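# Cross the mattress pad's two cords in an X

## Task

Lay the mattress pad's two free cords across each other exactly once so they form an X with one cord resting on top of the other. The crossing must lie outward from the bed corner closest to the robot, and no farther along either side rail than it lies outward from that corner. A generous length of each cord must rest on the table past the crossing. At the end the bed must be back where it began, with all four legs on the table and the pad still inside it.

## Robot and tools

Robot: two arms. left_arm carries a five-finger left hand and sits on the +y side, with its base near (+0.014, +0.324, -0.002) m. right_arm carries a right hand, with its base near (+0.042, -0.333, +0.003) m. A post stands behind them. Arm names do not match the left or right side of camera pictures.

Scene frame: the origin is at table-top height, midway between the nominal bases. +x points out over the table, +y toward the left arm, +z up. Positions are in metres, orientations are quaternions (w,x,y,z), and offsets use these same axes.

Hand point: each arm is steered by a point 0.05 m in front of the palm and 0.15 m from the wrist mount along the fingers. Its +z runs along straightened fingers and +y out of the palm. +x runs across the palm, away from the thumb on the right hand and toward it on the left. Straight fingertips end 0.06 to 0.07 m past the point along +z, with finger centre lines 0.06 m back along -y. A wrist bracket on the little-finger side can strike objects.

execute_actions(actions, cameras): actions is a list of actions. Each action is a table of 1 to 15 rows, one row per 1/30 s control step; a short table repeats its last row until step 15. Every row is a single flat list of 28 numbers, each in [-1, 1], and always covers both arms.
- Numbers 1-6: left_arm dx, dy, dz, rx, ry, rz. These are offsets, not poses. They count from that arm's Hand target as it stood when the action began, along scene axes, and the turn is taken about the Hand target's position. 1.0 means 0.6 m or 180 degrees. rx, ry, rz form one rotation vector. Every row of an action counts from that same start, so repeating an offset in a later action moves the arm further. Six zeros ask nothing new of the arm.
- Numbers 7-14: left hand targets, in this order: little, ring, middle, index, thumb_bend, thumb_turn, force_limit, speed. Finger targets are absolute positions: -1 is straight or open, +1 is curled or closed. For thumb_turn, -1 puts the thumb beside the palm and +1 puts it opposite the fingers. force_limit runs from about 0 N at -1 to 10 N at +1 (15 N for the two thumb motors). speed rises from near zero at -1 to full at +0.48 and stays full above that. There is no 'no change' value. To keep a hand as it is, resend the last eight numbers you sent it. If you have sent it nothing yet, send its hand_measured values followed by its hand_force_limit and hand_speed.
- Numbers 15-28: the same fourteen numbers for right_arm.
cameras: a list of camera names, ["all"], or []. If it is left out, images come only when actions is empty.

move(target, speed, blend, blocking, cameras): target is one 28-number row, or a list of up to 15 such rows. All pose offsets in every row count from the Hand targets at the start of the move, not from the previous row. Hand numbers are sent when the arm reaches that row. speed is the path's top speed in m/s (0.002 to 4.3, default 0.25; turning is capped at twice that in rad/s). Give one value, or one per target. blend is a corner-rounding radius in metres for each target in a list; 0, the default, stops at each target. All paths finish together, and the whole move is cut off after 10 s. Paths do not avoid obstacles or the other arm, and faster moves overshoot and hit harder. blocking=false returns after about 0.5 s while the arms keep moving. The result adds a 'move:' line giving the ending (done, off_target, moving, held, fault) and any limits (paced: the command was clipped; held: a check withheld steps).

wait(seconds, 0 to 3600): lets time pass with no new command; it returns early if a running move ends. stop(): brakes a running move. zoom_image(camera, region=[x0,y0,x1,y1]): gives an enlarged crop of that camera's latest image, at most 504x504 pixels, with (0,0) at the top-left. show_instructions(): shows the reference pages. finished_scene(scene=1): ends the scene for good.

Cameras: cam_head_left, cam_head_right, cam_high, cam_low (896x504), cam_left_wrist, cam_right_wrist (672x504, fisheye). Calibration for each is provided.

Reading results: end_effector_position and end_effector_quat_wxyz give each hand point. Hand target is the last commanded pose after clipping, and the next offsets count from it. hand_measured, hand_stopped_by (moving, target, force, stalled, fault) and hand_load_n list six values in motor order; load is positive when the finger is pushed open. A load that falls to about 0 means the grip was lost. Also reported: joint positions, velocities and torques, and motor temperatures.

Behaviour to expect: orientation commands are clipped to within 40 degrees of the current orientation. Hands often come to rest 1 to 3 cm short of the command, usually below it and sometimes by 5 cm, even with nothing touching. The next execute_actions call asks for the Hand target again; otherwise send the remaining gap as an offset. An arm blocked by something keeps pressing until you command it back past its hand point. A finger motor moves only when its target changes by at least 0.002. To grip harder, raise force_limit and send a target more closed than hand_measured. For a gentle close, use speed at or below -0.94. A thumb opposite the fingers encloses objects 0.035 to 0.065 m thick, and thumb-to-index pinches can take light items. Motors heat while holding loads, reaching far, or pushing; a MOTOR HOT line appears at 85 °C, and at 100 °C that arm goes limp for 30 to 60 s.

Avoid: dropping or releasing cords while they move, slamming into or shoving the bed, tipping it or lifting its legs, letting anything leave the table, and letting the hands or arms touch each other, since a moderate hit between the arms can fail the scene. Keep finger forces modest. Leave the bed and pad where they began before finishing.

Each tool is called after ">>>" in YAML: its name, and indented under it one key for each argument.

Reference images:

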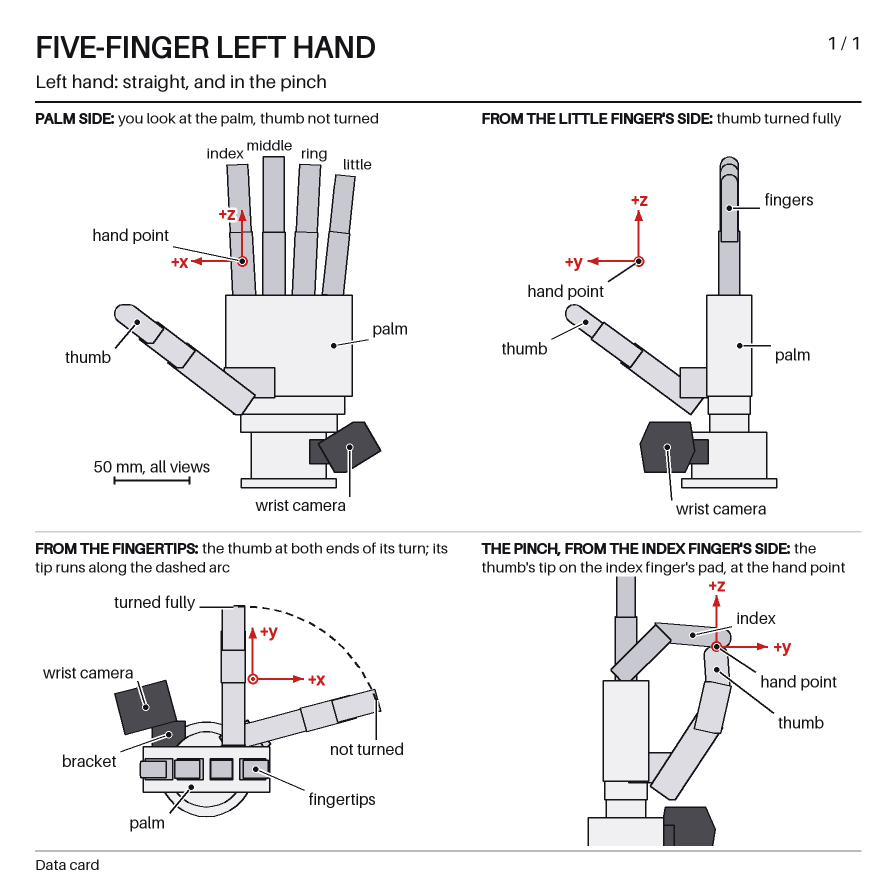

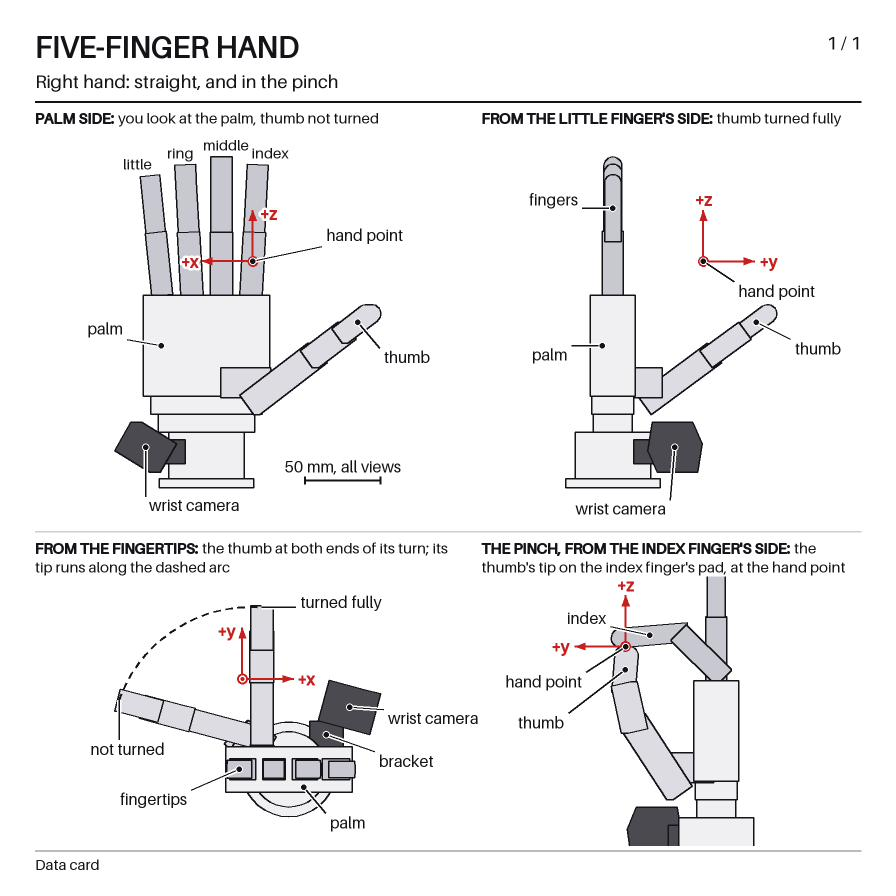

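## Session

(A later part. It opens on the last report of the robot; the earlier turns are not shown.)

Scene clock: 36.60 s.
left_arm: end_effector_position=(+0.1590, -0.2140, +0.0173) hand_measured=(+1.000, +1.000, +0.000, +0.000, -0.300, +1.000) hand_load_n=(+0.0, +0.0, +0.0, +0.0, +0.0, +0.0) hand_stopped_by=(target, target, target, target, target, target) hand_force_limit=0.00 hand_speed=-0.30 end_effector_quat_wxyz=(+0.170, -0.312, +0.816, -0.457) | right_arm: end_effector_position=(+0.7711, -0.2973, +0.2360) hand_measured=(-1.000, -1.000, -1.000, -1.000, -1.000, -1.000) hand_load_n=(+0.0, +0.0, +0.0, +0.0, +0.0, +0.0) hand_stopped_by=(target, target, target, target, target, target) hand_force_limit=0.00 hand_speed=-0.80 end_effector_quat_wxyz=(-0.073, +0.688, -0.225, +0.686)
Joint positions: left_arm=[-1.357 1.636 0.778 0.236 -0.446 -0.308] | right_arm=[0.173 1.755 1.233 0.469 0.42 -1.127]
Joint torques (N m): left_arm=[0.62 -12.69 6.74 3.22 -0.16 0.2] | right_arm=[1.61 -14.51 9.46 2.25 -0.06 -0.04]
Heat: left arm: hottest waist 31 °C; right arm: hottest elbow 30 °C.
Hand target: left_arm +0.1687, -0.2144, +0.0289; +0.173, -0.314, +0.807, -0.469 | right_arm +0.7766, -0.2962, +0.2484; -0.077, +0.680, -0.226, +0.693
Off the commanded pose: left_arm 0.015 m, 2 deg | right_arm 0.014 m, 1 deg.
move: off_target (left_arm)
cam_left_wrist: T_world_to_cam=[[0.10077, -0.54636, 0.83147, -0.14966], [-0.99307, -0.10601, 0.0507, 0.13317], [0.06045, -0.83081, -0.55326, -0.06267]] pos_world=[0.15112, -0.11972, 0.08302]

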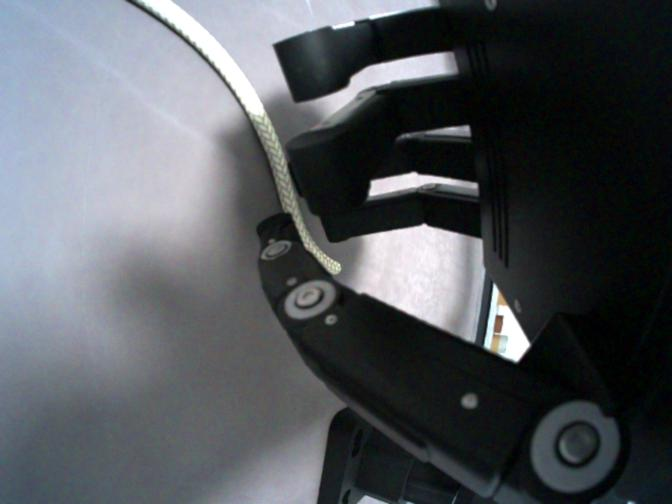

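>>> wait:
  seconds: 0.5
  cameras: ["all"]

>>> zoom_image:
  camera: "cam_low"
  region: [250, 240, 350, 340]

>>> zoom_image:
  camera: "cam_left_wrist"
  region: [200, 130, 400, 330]

>>> zoom_image:
  camera: "cam_high"
  region: [590, 130, 690, 230]

Scene clock: 37.73 s.
left_arm: end_effector_position=(+0.1590, -0.2139, +0.0173) hand_measured=(+1.000, +1.000, +0.000, +0.000, -0.300, +1.000) hand_load_n=(+0.0, +0.0, +0.0, +0.0, +0.0, +0.0) hand_stopped_by=(target, target, target, target, target, target) hand_force_limit=0.00 hand_speed=-0.30 end_effector_quat_wxyz=(+0.171, -0.312, +0.816, -0.457) | right_arm: end_effector_position=(+0.7711, -0.2973, +0.2360) hand_measured=(-1.000, -1.000, -1.000, -1.000, -1.000, -1.000) hand_load_n=(+0.0, +0.0, +0.0, +0.0, +0.0, +0.0) hand_stopped_by=(target, target, target, target, target, target) hand_force_limit=0.00 hand_speed=-0.80 end_effector_quat_wxyz=(-0.073, +0.688, -0.225, +0.686)
Joint positions: left_arm=[-1.357 1.636 0.778 0.236 -0.446 -0.307] | right_arm=[0.173 1.755 1.233 0.469 0.42 -1.127]
Joint torques (N m): left_arm=[0.62 -12.57 6.72 3.29 -0.16 0.2] | right_arm=[1.73 -14.27 9.5 2.21 -0.06 -0.05]
Heat: left arm: hottest waist 30 °C; right arm: hottest elbow 30 °C.
Hand target: left_arm +0.1687, -0.2144, +0.0289; +0.173, -0.314, +0.807, -0.469 | right_arm +0.7766, -0.2962, +0.2484; -0.077, +0.680, -0.226, +0.693
Off the commanded pose: left_arm 0.015 m, 2 deg | right_arm 0.014 m, 1 deg.
wait: 0.50 s; at rest from the start
cam_left_wrist: T_world_to_cam=[[0.10015, -0.54674, 0.83129, -0.1496], [-0.99314, -0.1056, 0.0502, 0.13328], [0.06034, -0.83062, -0.55356, -0.0626]] pos_world=[0.15112, -0.11972, 0.08302]

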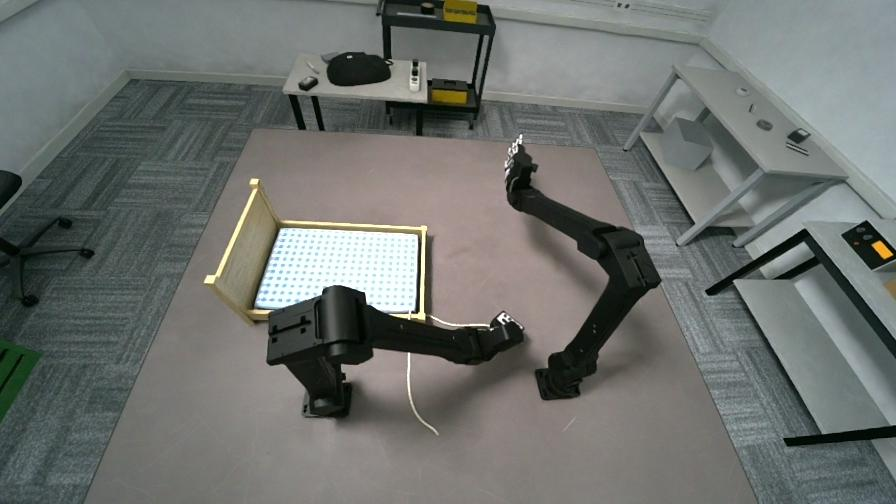

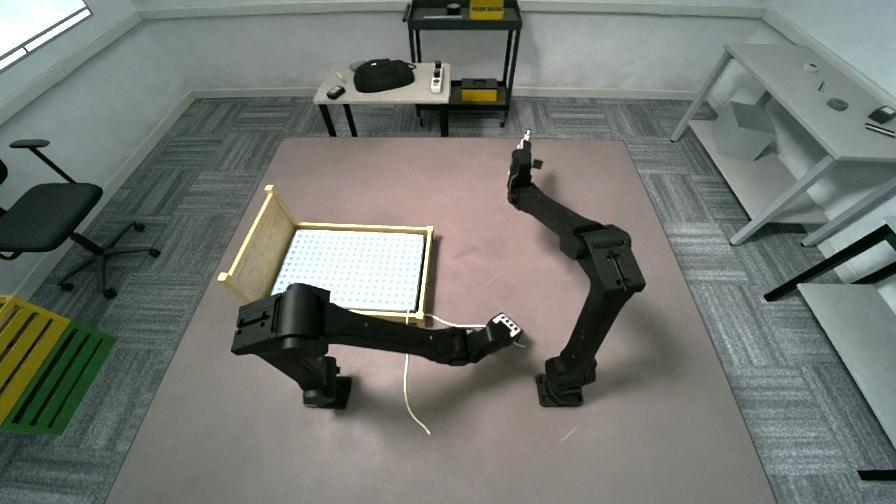

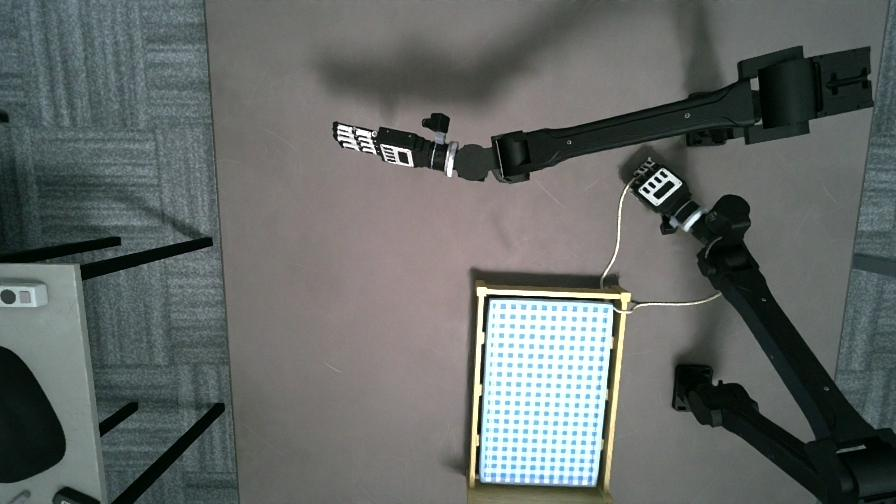

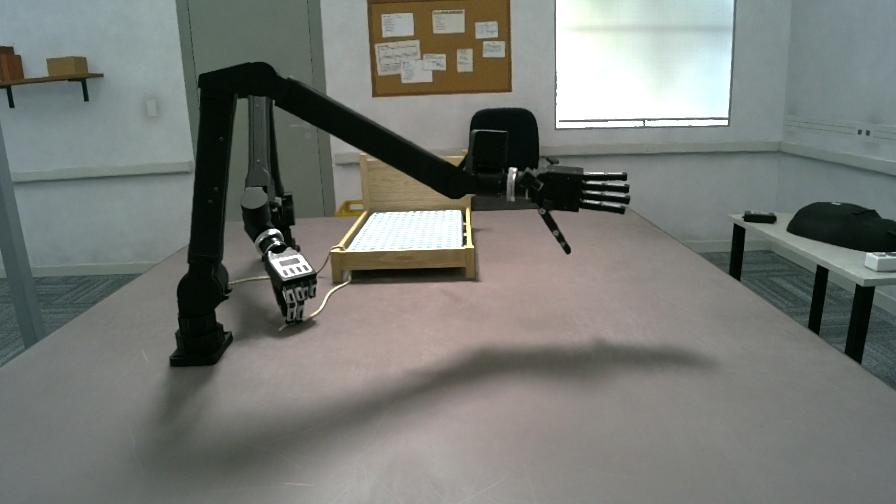

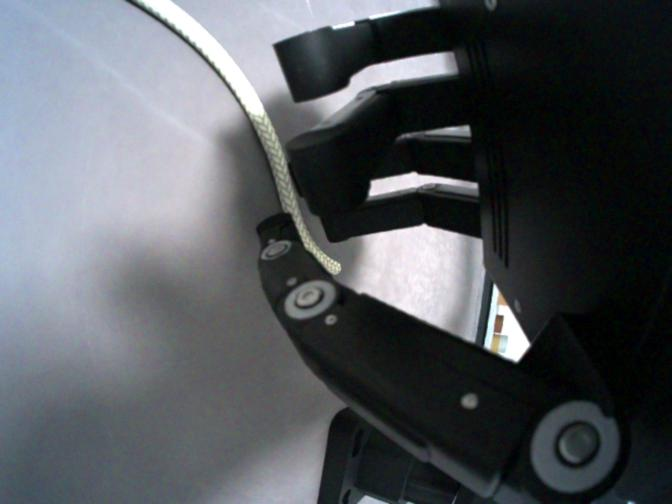

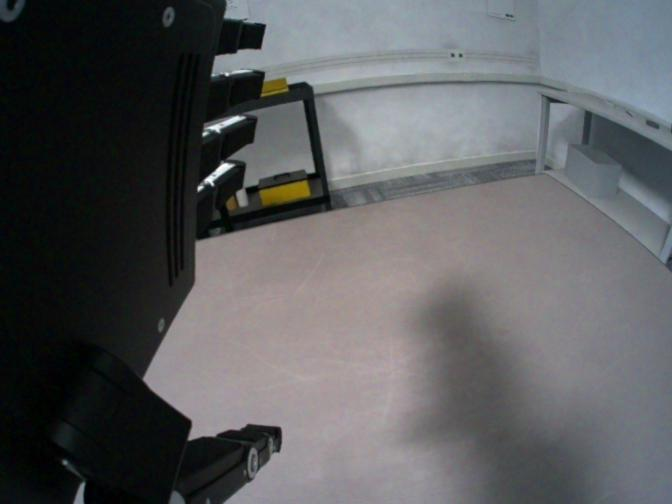

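Scaled by 5.040 from the camera's image (finer frame: 1280x720).

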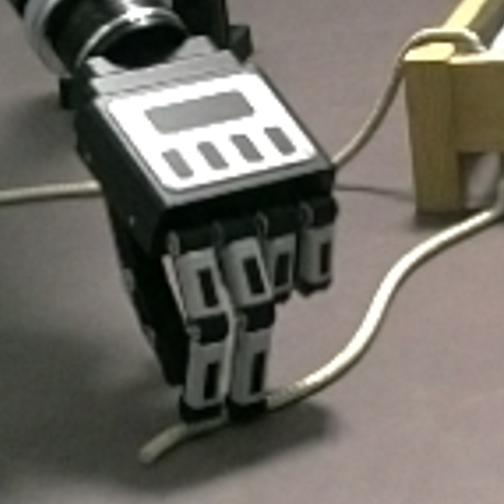

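Scaled by 2.520 from the camera's image (finer frame: 960x720).

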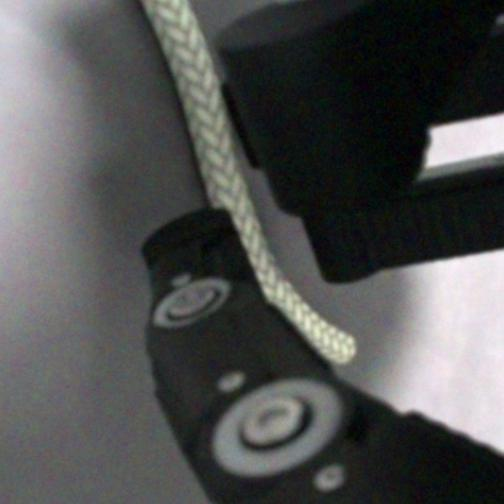

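Scaled by 5.040 from the camera's image (finer frame: 1280x720).

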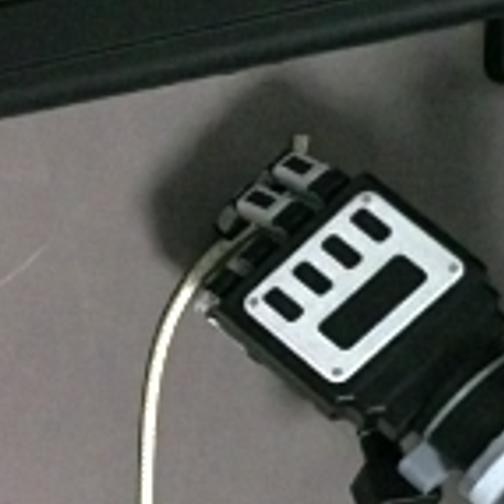

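>>> move:
  target: [0,0,-0.0083,0,0,0,1,1,0.15,0.15,-0.3,1,0,-0.6,0,0,0,0,0,0,-1,-1,-1,-1,-1,-1,0,-0.8]
  speed: 0.05
  cameras: ["cam_left_wrist"]

>>> zoom_image:
  camera: "cam_left_wrist"
  region: [200, 130, 400, 330]

Scene clock: 39.70 s.
left_arm: end_effector_position=(+0.1592, -0.2150, +0.0185) hand_measured=(+1.000, +1.000, +0.150, +0.150, -0.300, +1.000) hand_load_n=(+0.0, +0.0, +0.0, +0.0, +0.0, +0.0) hand_stopped_by=(target, target, target, target, target, target) hand_force_limit=0.00 hand_speed=-0.60 end_effector_quat_wxyz=(+0.170, -0.312, +0.813, -0.461) | right_arm: end_effector_position=(+0.7711, -0.2973, +0.2360) hand_measured=(-1.000, -1.000, -1.000, -1.000, -1.000, -1.000) hand_load_n=(+0.0, +0.0, +0.0, +0.0, +0.0, +0.0) hand_stopped_by=(target, target, target, target, target, target) hand_force_limit=0.00 hand_speed=-0.80 end_effector_quat_wxyz=(-0.073, +0.688, -0.225, +0.686)
Joint positions: left_arm=[-1.357 1.636 0.775 0.252 -0.446 -0.307] | right_arm=[0.173 1.755 1.233 0.469 0.42 -1.127]
Joint torques (N m): left_arm=[0.62 -11.63 6.75 3.22 -0.15 0.19] | right_arm=[1.55 -14.51 9.46 2.26 -0.05 -0.04]
Heat: left arm: hottest waist 30 °C; right arm: hottest elbow 30 °C.
Hand target: left_arm +0.1688, -0.2145, +0.0240; +0.173, -0.314, +0.807, -0.469 | right_arm +0.7766, -0.2962, +0.2484; -0.077, +0.680, -0.226, +0.693
Off the commanded pose: left_arm 0.011 m, 1 deg | right_arm 0.014 m, 1 deg.
move: off_target (left_arm)
cam_left_wrist: T_world_to_cam=[[0.09838, -0.53736, 0.83759, -0.14912], [-0.99325, -0.10505, 0.04927, 0.13348], [0.06151, -0.83678, -0.54407, -0.06453]] pos_world=[0.15122, -0.12011, 0.08321]

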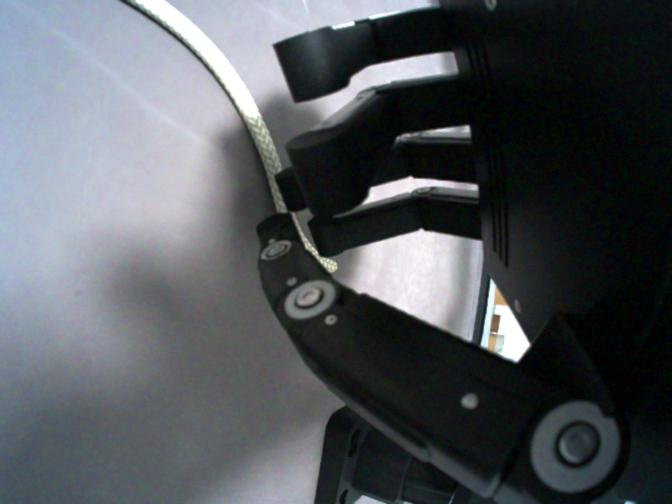

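Scaled by 2.520 from the camera's image (finer frame: 960x720).

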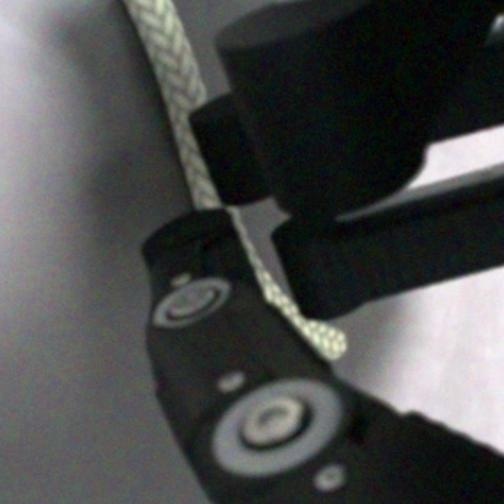

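>>> move:
  target: [0,0,0,0,0,0,1,1,0.45,0.45,-0.3,1,-0.5,-0.85,0,0,0,0,0,0,-1,-1,-1,-1,-1,-1,0,-0.8]
  speed: 0.05
  cameras: ["cam_left_wrist"]

>>> zoom_image:
  camera: "cam_left_wrist"
  region: [200, 130, 400, 330]

Scene clock: 41.63 s.
left_arm: end_effector_position=(+0.1592, -0.2151, +0.0185) hand_measured=(+1.000, +1.000, +0.300, +0.370, -0.300, +1.000) hand_load_n=(+0.0, +0.0, +3.0, +2.5, +1.0, +0.0) hand_stopped_by=(target, target, force, force, target, target) hand_force_limit=-0.50 hand_speed=-0.85 end_effector_quat_wxyz=(+0.170, -0.312, +0.813, -0.461) | right_arm: end_effector_position=(+0.7711, -0.2973, +0.2360) hand_measured=(-1.000, -1.000, -1.000, -1.000, -1.000, -1.000) hand_load_n=(+0.0, +0.0, +0.0, +0.0, +0.0, +0.0) hand_stopped_by=(target, target, target, target, target, target) hand_force_limit=0.00 hand_speed=-0.80 end_effector_quat_wxyz=(-0.073, +0.688, -0.225, +0.686)
Joint positions: left_arm=[-1.357 1.636 0.775 0.252 -0.446 -0.307] | right_arm=[0.173 1.755 1.233 0.469 0.42 -1.127]
Joint torques (N m): left_arm=[0.67 -11.63 6.74 3.25 -0.16 0.2] | right_arm=[1.61 -14.51 9.46 2.25 -0.06 -0.05]
Heat: left arm: hottest waist 30 °C; right arm: hottest elbow 30 °C.
Hand target: left_arm +0.1687, -0.2144, +0.0239; +0.173, -0.314, +0.807, -0.469 | right_arm +0.7766, -0.2962, +0.2484; -0.077, +0.680, -0.226, +0.693
Off the commanded pose: left_arm 0.011 m, 1 deg | right_arm 0.014 m, 1 deg.
move: done
cam_left_wrist: T_world_to_cam=[[0.09839, -0.5374, 0.83757, -0.14912], [-0.99327, -0.10472, 0.04949, 0.13351], [0.06111, -0.8368, -0.54408, -0.06447]] pos_world=[0.15122, -0.12011, 0.08321]

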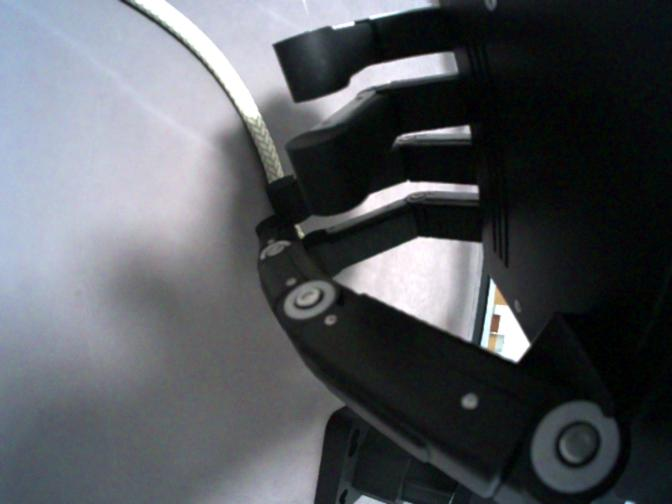

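Scaled by 2.520 from the camera's image (finer frame: 960x720).

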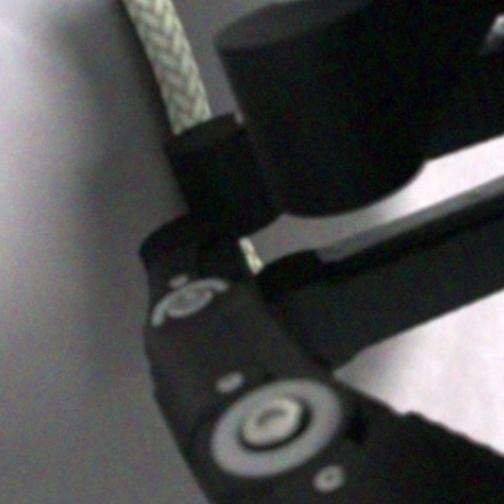

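>>> move:
  target: [0,0,0.08,0,0,0,1,1,0.45,0.45,-0.3,1,-0.5,-0.85,0,0,0,0,0,0,-1,-1,-1,-1,-1,-1,0,-0.8]
  speed: 0.05
  cameras: ["cam_left_wrist","cam_low"]

>>> zoom_image:
  camera: "cam_low"
  region: [240, 220, 360, 340]

Scene clock: 43.67 s.
left_arm: end_effector_position=(+0.1566, -0.2016, +0.0492) hand_measured=(+1.000, +1.000, +0.300, +0.370, -0.300, +1.000) hand_load_n=(+0.0, +0.0, +3.0, +2.5, +1.0, +0.0) hand_stopped_by=(target, target, force, force, target, target) hand_force_limit=-0.50 hand_speed=-0.85 end_effector_quat_wxyz=(+0.171, -0.311, +0.817, -0.454) | right_arm: end_effector_position=(+0.7711, -0.2973, +0.2360) hand_measured=(-1.000, -1.000, -1.000, -1.000, -1.000, -1.000) hand_load_n=(+0.0, +0.0, +0.0, +0.0, +0.0, +0.0) hand_stopped_by=(target, target, target, target, target, target) hand_force_limit=0.00 hand_speed=-0.80 end_effector_quat_wxyz=(-0.073, +0.688, -0.225, +0.686)
Joint positions: left_arm=[-1.357 1.534 0.775 0.132 -0.446 -0.307] | right_arm=[0.173 1.755 1.233 0.469 0.42 -1.127]
Joint torques (N m): left_arm=[0.67 -11.22 10.63 1.89 -0.17 0.19] | right_arm=[1.55 -14.51 9.46 2.24 -0.05 -0.04]
Heat: left arm: hottest waist 30 °C; right arm: hottest elbow 30 °C.
Hand target: left_arm +0.1687, -0.2144, +0.0719; +0.173, -0.314, +0.807, -0.469 | right_arm +0.7766, -0.2962, +0.2484; -0.077, +0.680, -0.226, +0.693
Off the commanded pose: left_arm 0.029 m, 2 deg | right_arm 0.014 m, 1 deg.
move: off_target (left_arm)
cam_left_wrist: T_world_to_cam=[[0.10083, -0.55227, 0.82755, -0.17017], [-0.99314, -0.1054, 0.05066, 0.13059], [0.05925, -0.82698, -0.5591, -0.03326]] pos_world=[0.14882, -0.10772, 0.11562]
Images, in order (width x height): cam_low 896x504, cam_left_wrist 672x504.

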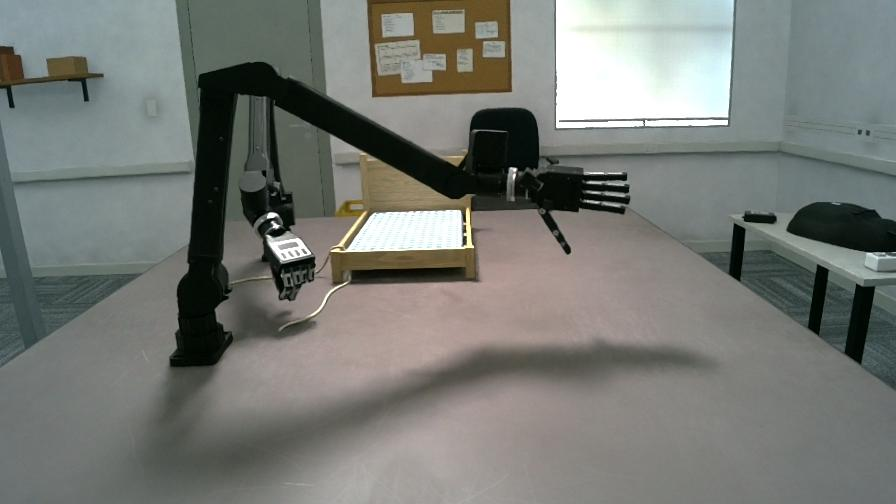

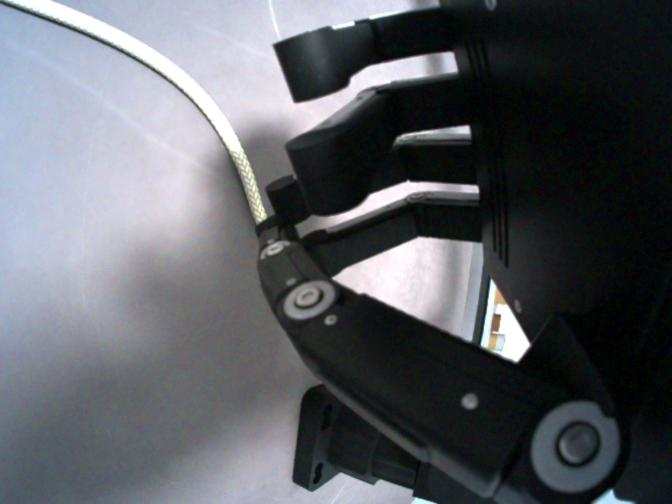

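Scaled by 4.200 from the camera's image (finer frame: 1280x720).

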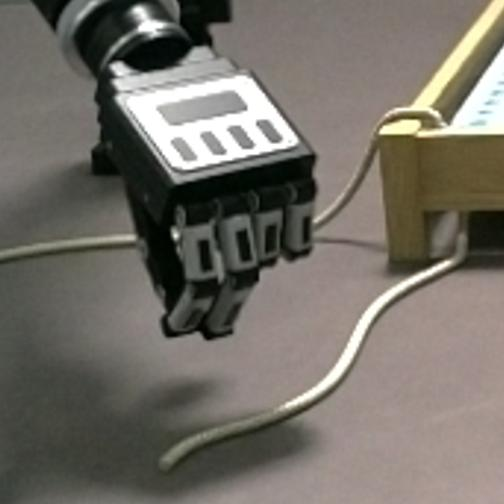

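>>> move:
  target:
    - [0,0,-0.05,0,0,0,1,1,0.1,0.1,-0.35,1,-0.5,-0.3,0,0,0,0,0,0,-1,-1,-1,-1,-1,-1,0,-0.8]
    - [0,0,-0.09,0,0,0,1,1,0.1,0.1,-0.35,1,-0.5,-0.3,0,0,0,0,0,0,-1,-1,-1,-1,-1,-1,0,-0.8]
  speed: 0.05
  cameras: ["cam_left_wrist","cam_low","cam_high"]

>>> zoom_image:
  camera: "cam_left_wrist"
  region: [200, 130, 400, 330]

>>> zoom_image:
  camera: "cam_low"
  region: [240, 220, 360, 340]

Scene clock: 46.67 s.
left_arm: end_effector_position=(+0.1594, -0.2163, +0.0220) hand_measured=(+1.000, +1.000, +0.100, +0.100, -0.350, +1.000) hand_load_n=(+0.0, +0.0, +0.0, +0.0, +0.0, +0.0) hand_stopped_by=(target, target, target, target, target, target) hand_force_limit=-0.50 hand_speed=-0.30 end_effector_quat_wxyz=(+0.168, -0.313, +0.809, -0.469) | right_arm: end_effector_position=(+0.7711, -0.2973, +0.2360) hand_measured=(-1.000, -1.000, -1.000, -1.000, -1.000, -1.000) hand_load_n=(+0.0, +0.0, +0.0, +0.0, +0.0, +0.0) hand_stopped_by=(target, target, target, target, target, target) hand_force_limit=0.00 hand_speed=-0.80 end_effector_quat_wxyz=(-0.073, +0.688, -0.225, +0.686)
Joint positions: left_arm=[-1.357 1.631 0.769 0.27 -0.446 -0.307] | right_arm=[0.173 1.755 1.233 0.469 0.42 -1.127]
Joint torques (N m): left_arm=[0.67 -10.05 6.86 3.32 -0.17 0.2] | right_arm=[1.67 -14.45 9.48 2.24 -0.06 -0.05]
Heat: left arm: hottest waist 30 °C; right arm: hottest elbow 30 °C.
Hand target: left_arm +0.1688, -0.2145, +0.0180; +0.173, -0.314, +0.807, -0.469 | right_arm +0.7766, -0.2962, +0.2484; -0.077, +0.680, -0.226, +0.693
Off the commanded pose: left_arm 0.010 m, 1 deg | right_arm 0.014 m, 1 deg.
move: done
cam_left_wrist: T_world_to_cam=[[0.09526, -0.52337, 0.84676, -0.14943], [-0.99347, -0.1037, 0.04767, 0.1337], [0.06286, -0.84577, -0.52983, -0.06616]] pos_world=[0.15122, -0.1203, 0.08511]
Images, in order (width x height): cam_high 896x504, cam_low 896x504, cam_left_wrist 672x504.

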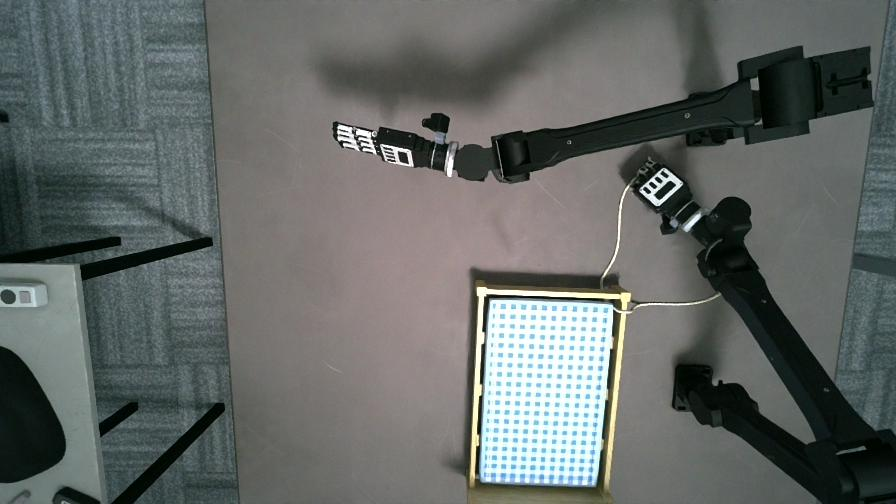

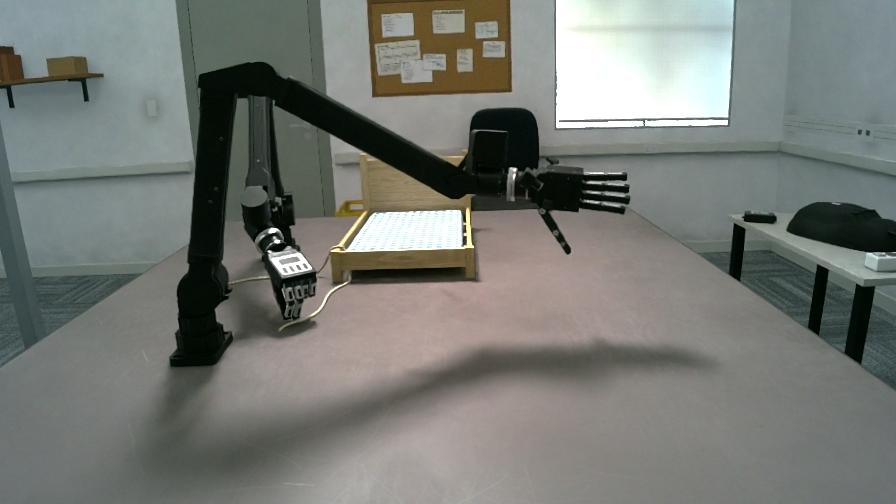

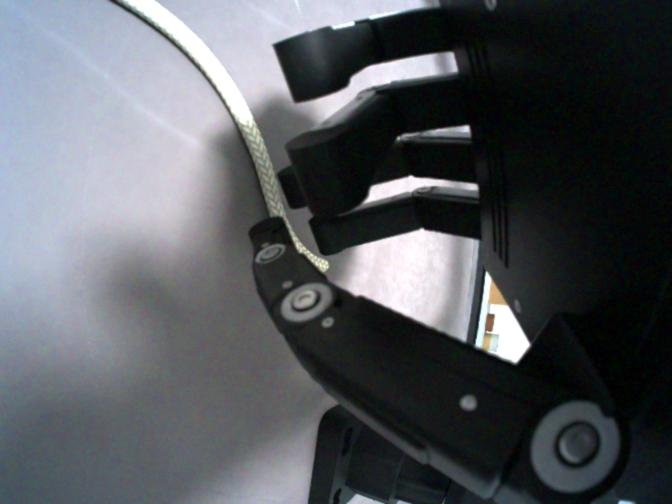

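Scaled by 2.520 from the camera's image (finer frame: 960x720).

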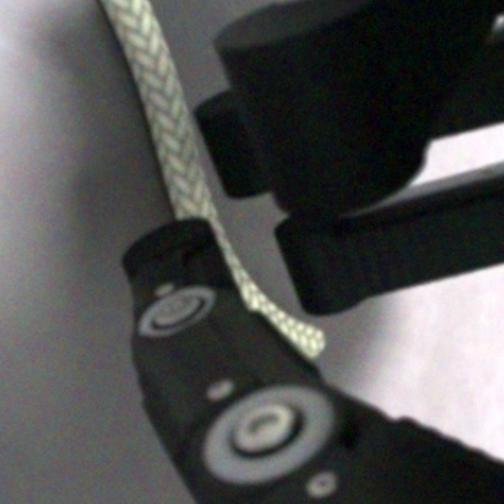

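Scaled by 4.200 from the camera's image (finer frame: 1280x720).

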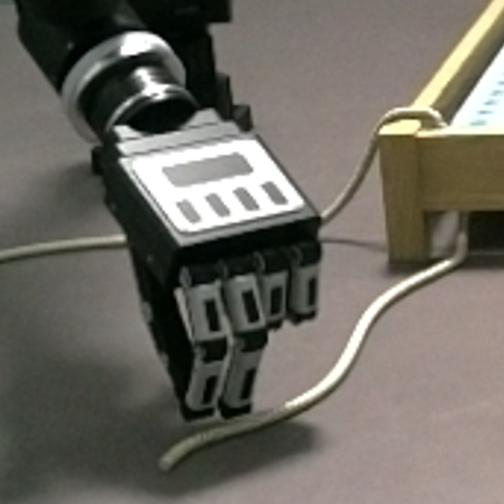

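>>> move:
  target: [0,0,-0.025,0,0,0,1,1,0.1,0.1,-0.35,1,-0.5,-0.3,0,0,0,0,0,0,-1,-1,-1,-1,-1,-1,0,-0.8]
  speed: 0.05
  cameras: ["cam_left_wrist","cam_low","cam_high"]

>>> zoom_image:
  camera: "cam_left_wrist"
  region: [200, 130, 400, 330]

>>> zoom_image:
  camera: "cam_low"
  region: [240, 220, 360, 340]

Scene clock: 49.47 s.
left_arm: end_effector_position=(+0.1609, -0.2210, +0.0162) hand_measured=(+1.000, +1.000, +0.100, +0.100, -0.350, +1.000) hand_load_n=(+0.0, +0.0, +0.0, +0.0, +0.0, +0.0) hand_stopped_by=(target, target, target, target, target, target) hand_force_limit=-0.50 hand_speed=-0.30 end_effector_quat_wxyz=(+0.167, -0.314, +0.803, -0.478) | right_arm: end_effector_position=(+0.7711, -0.2973, +0.2360) hand_measured=(-1.000, -1.000, -1.000, -1.000, -1.000, -1.000) hand_load_n=(+0.0, +0.0, +0.0, +0.0, +0.0, +0.0) hand_stopped_by=(target, target, target, target, target, target) hand_force_limit=0.00 hand_speed=-0.80 end_effector_quat_wxyz=(-0.073, +0.688, -0.225, +0.686)
Joint positions: left_arm=[-1.355 1.658 0.765 0.323 -0.446 -0.307] | right_arm=[0.173 1.755 1.233 0.469 0.42 -1.127]
Joint torques (N m): left_arm=[0.56 -9.41 6.22 3.04 -0.16 0.19] | right_arm=[1.55 -14.51 9.47 2.22 -0.07 -0.03]
Heat: left arm: hottest waist 30 °C; right arm: hottest elbow 31 °C.
Hand target: left_arm +0.1689, -0.2146, +0.0032; +0.173, -0.314, +0.807, -0.469 | right_arm +0.7766, -0.2962, +0.2484; -0.077, +0.680, -0.226, +0.693
Off the commanded pose: left_arm 0.017 m, 1 deg | right_arm 0.014 m, 1 deg.
move: off_target (left_arm)
cam_left_wrist: T_world_to_cam=[[0.09235, -0.50507, 0.85812, -0.1428], [-0.99356, -0.10354, 0.04599, 0.13508], [0.06562, -0.85684, -0.51138, -0.07651]] pos_world=[0.15242, -0.12369, 0.0772]
Images, in order (width x height): cam_high 896x504, cam_low 896x504, cam_left_wrist 672x504.

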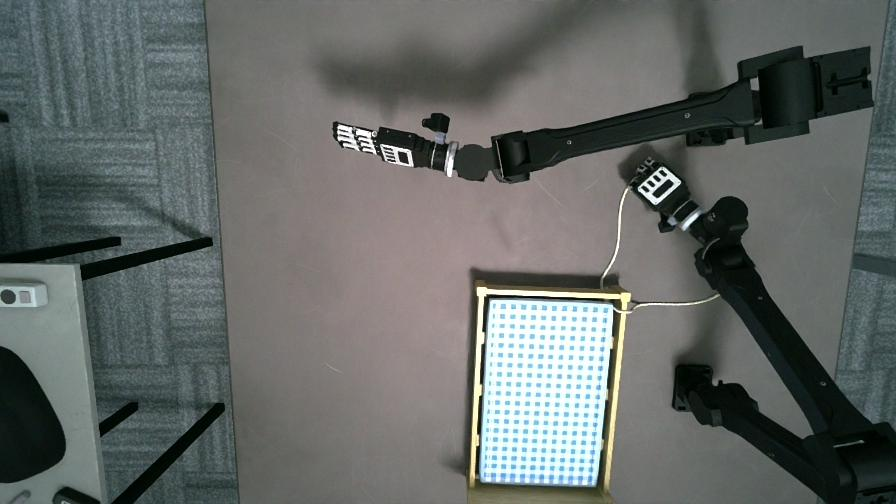

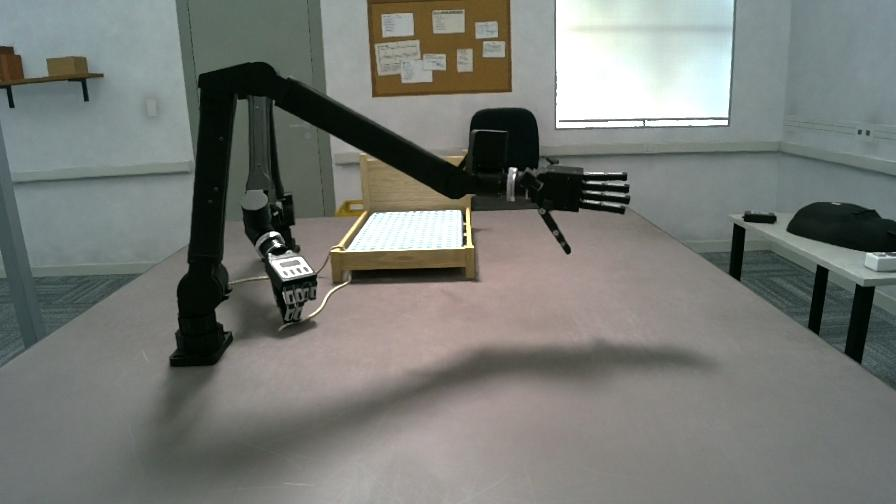

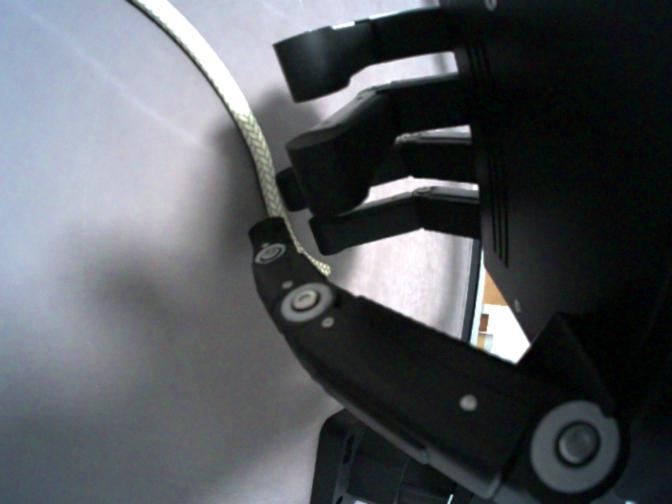

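Scaled by 2.520 from the camera's image (finer frame: 960x720).

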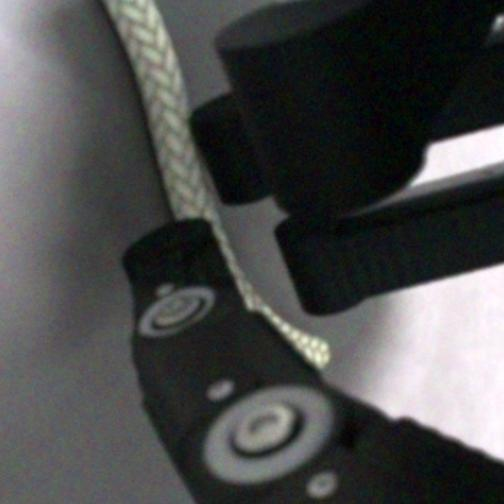

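Scaled by 4.200 from the camera's image (finer frame: 1280x720).

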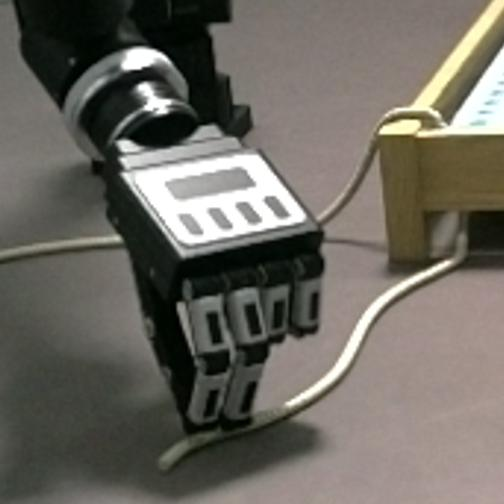

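>>> move:
  target: [0,0.007,-0.022,0,0,0,1,1,0.1,0.1,-0.35,1,-0.5,-0.3,0,0,0,0,0,0,-1,-1,-1,-1,-1,-1,0,-0.8]
  speed: 0.05
  cameras: ["cam_left_wrist","cam_low","cam_high"]

>>> zoom_image:
  camera: "cam_left_wrist"
  region: [200, 130, 400, 330]

>>> zoom_image:
  camera: "cam_low"
  region: [240, 220, 360, 340]

Scene clock: 50.90 s.
left_arm: end_effector_position=(+0.1616, -0.2224, +0.0113) hand_measured=(+1.000, +1.000, +0.100, +0.100, -0.350, +1.000) hand_load_n=(+0.0, +0.0, +0.0, +0.0, +0.5, +0.0) hand_stopped_by=(target, target, target, target, target, target) hand_force_limit=-0.50 hand_speed=-0.30 end_effector_quat_wxyz=(+0.165, -0.315, +0.798, -0.487) | right_arm: end_effector_position=(+0.7711, -0.2973, +0.2360) hand_measured=(-1.000, -1.000, -1.000, -1.000, -1.000, -1.000) hand_load_n=(+0.0, +0.0, +0.0, +0.0, +0.0, +0.0) hand_stopped_by=(target, target, target, target, target, target) hand_force_limit=0.00 hand_speed=-0.80 end_effector_quat_wxyz=(-0.073, +0.688, -0.225, +0.686)
Joint positions: left_arm=[-1.354 1.677 0.752 0.375 -0.444 -0.306] | right_arm=[0.173 1.755 1.233 0.469 0.42 -1.127]
Joint torques (N m): left_arm=[0.56 -8.7 5.52 2.76 -0.12 0.19] | right_arm=[1.61 -14.56 9.44 2.24 -0.06 -0.04]
Heat: left arm: hottest waist 30 °C; right arm: hottest elbow 31 °C.
Hand target: left_arm +0.1687, -0.2103, -0.0102; +0.173, -0.314, +0.807, -0.469 | right_arm +0.7766, -0.2962, +0.2484; -0.077, +0.680, -0.226, +0.693
Off the commanded pose: left_arm 0.026 m, 2 deg | right_arm 0.014 m, 1 deg.
move: off_target (left_arm)
cam_left_wrist: T_world_to_cam=[[0.08914, -0.48709, 0.86879, -0.13496], [-0.99373, -0.10258, 0.04445, 0.13613], [0.06747, -0.86731, -0.49318, -0.08314]] pos_world=[0.15291, -0.12388, 0.0702]
Images, in order (width x height): cam_high 896x504, cam_low 896x504, cam_left_wrist 672x504.

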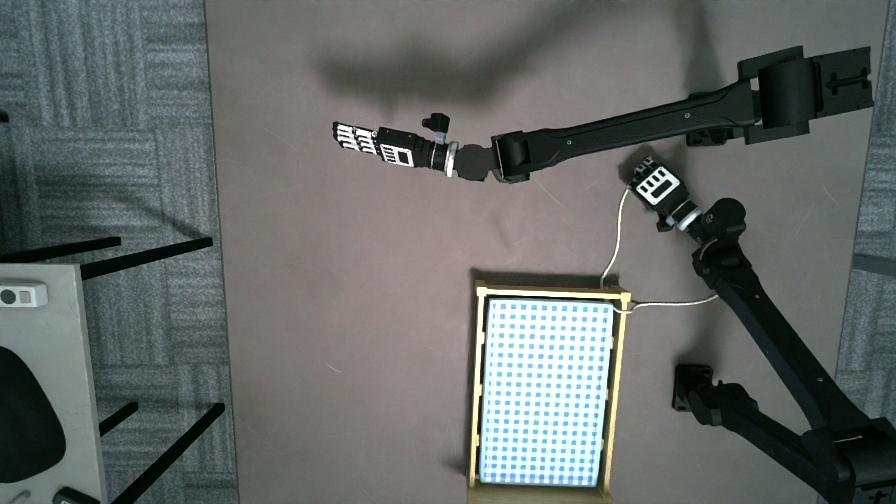

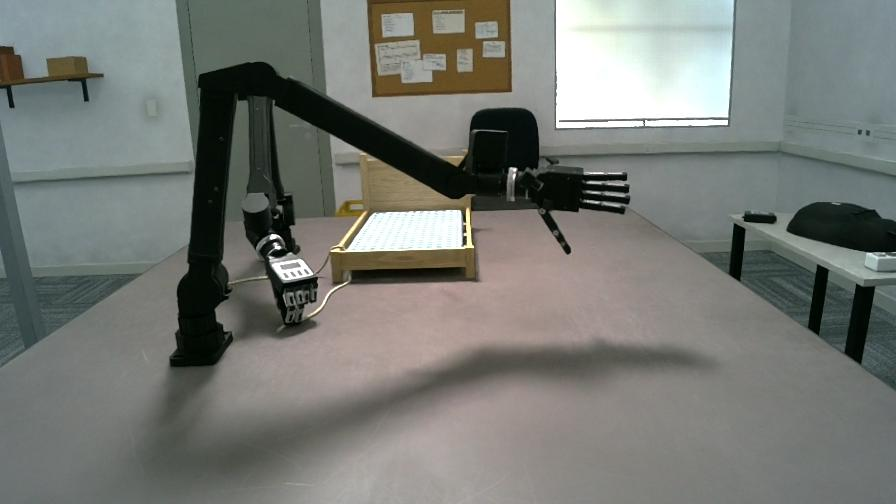

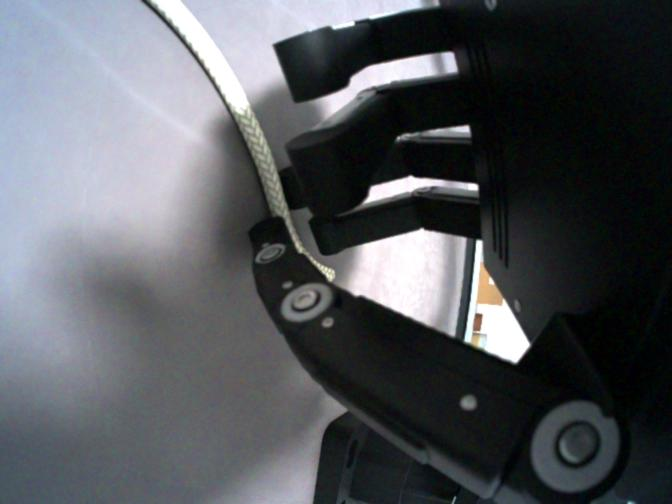

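Scaled by 2.520 from the camera's image (finer frame: 960x720).

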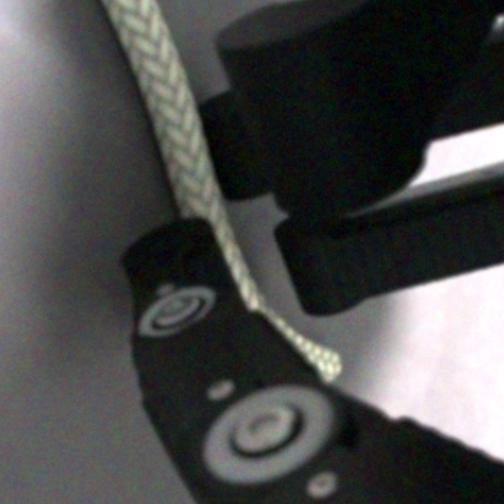

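Scaled by 4.200 from the camera's image (finer frame: 1280x720).

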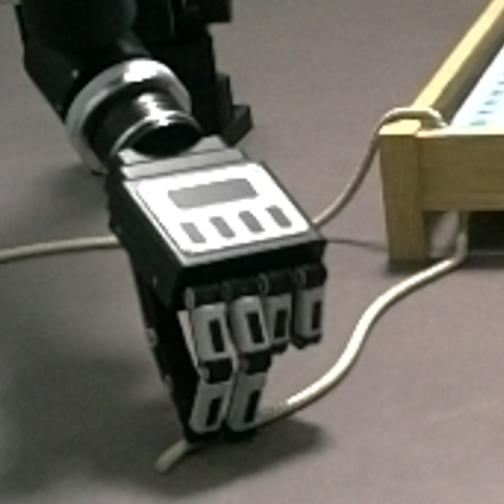

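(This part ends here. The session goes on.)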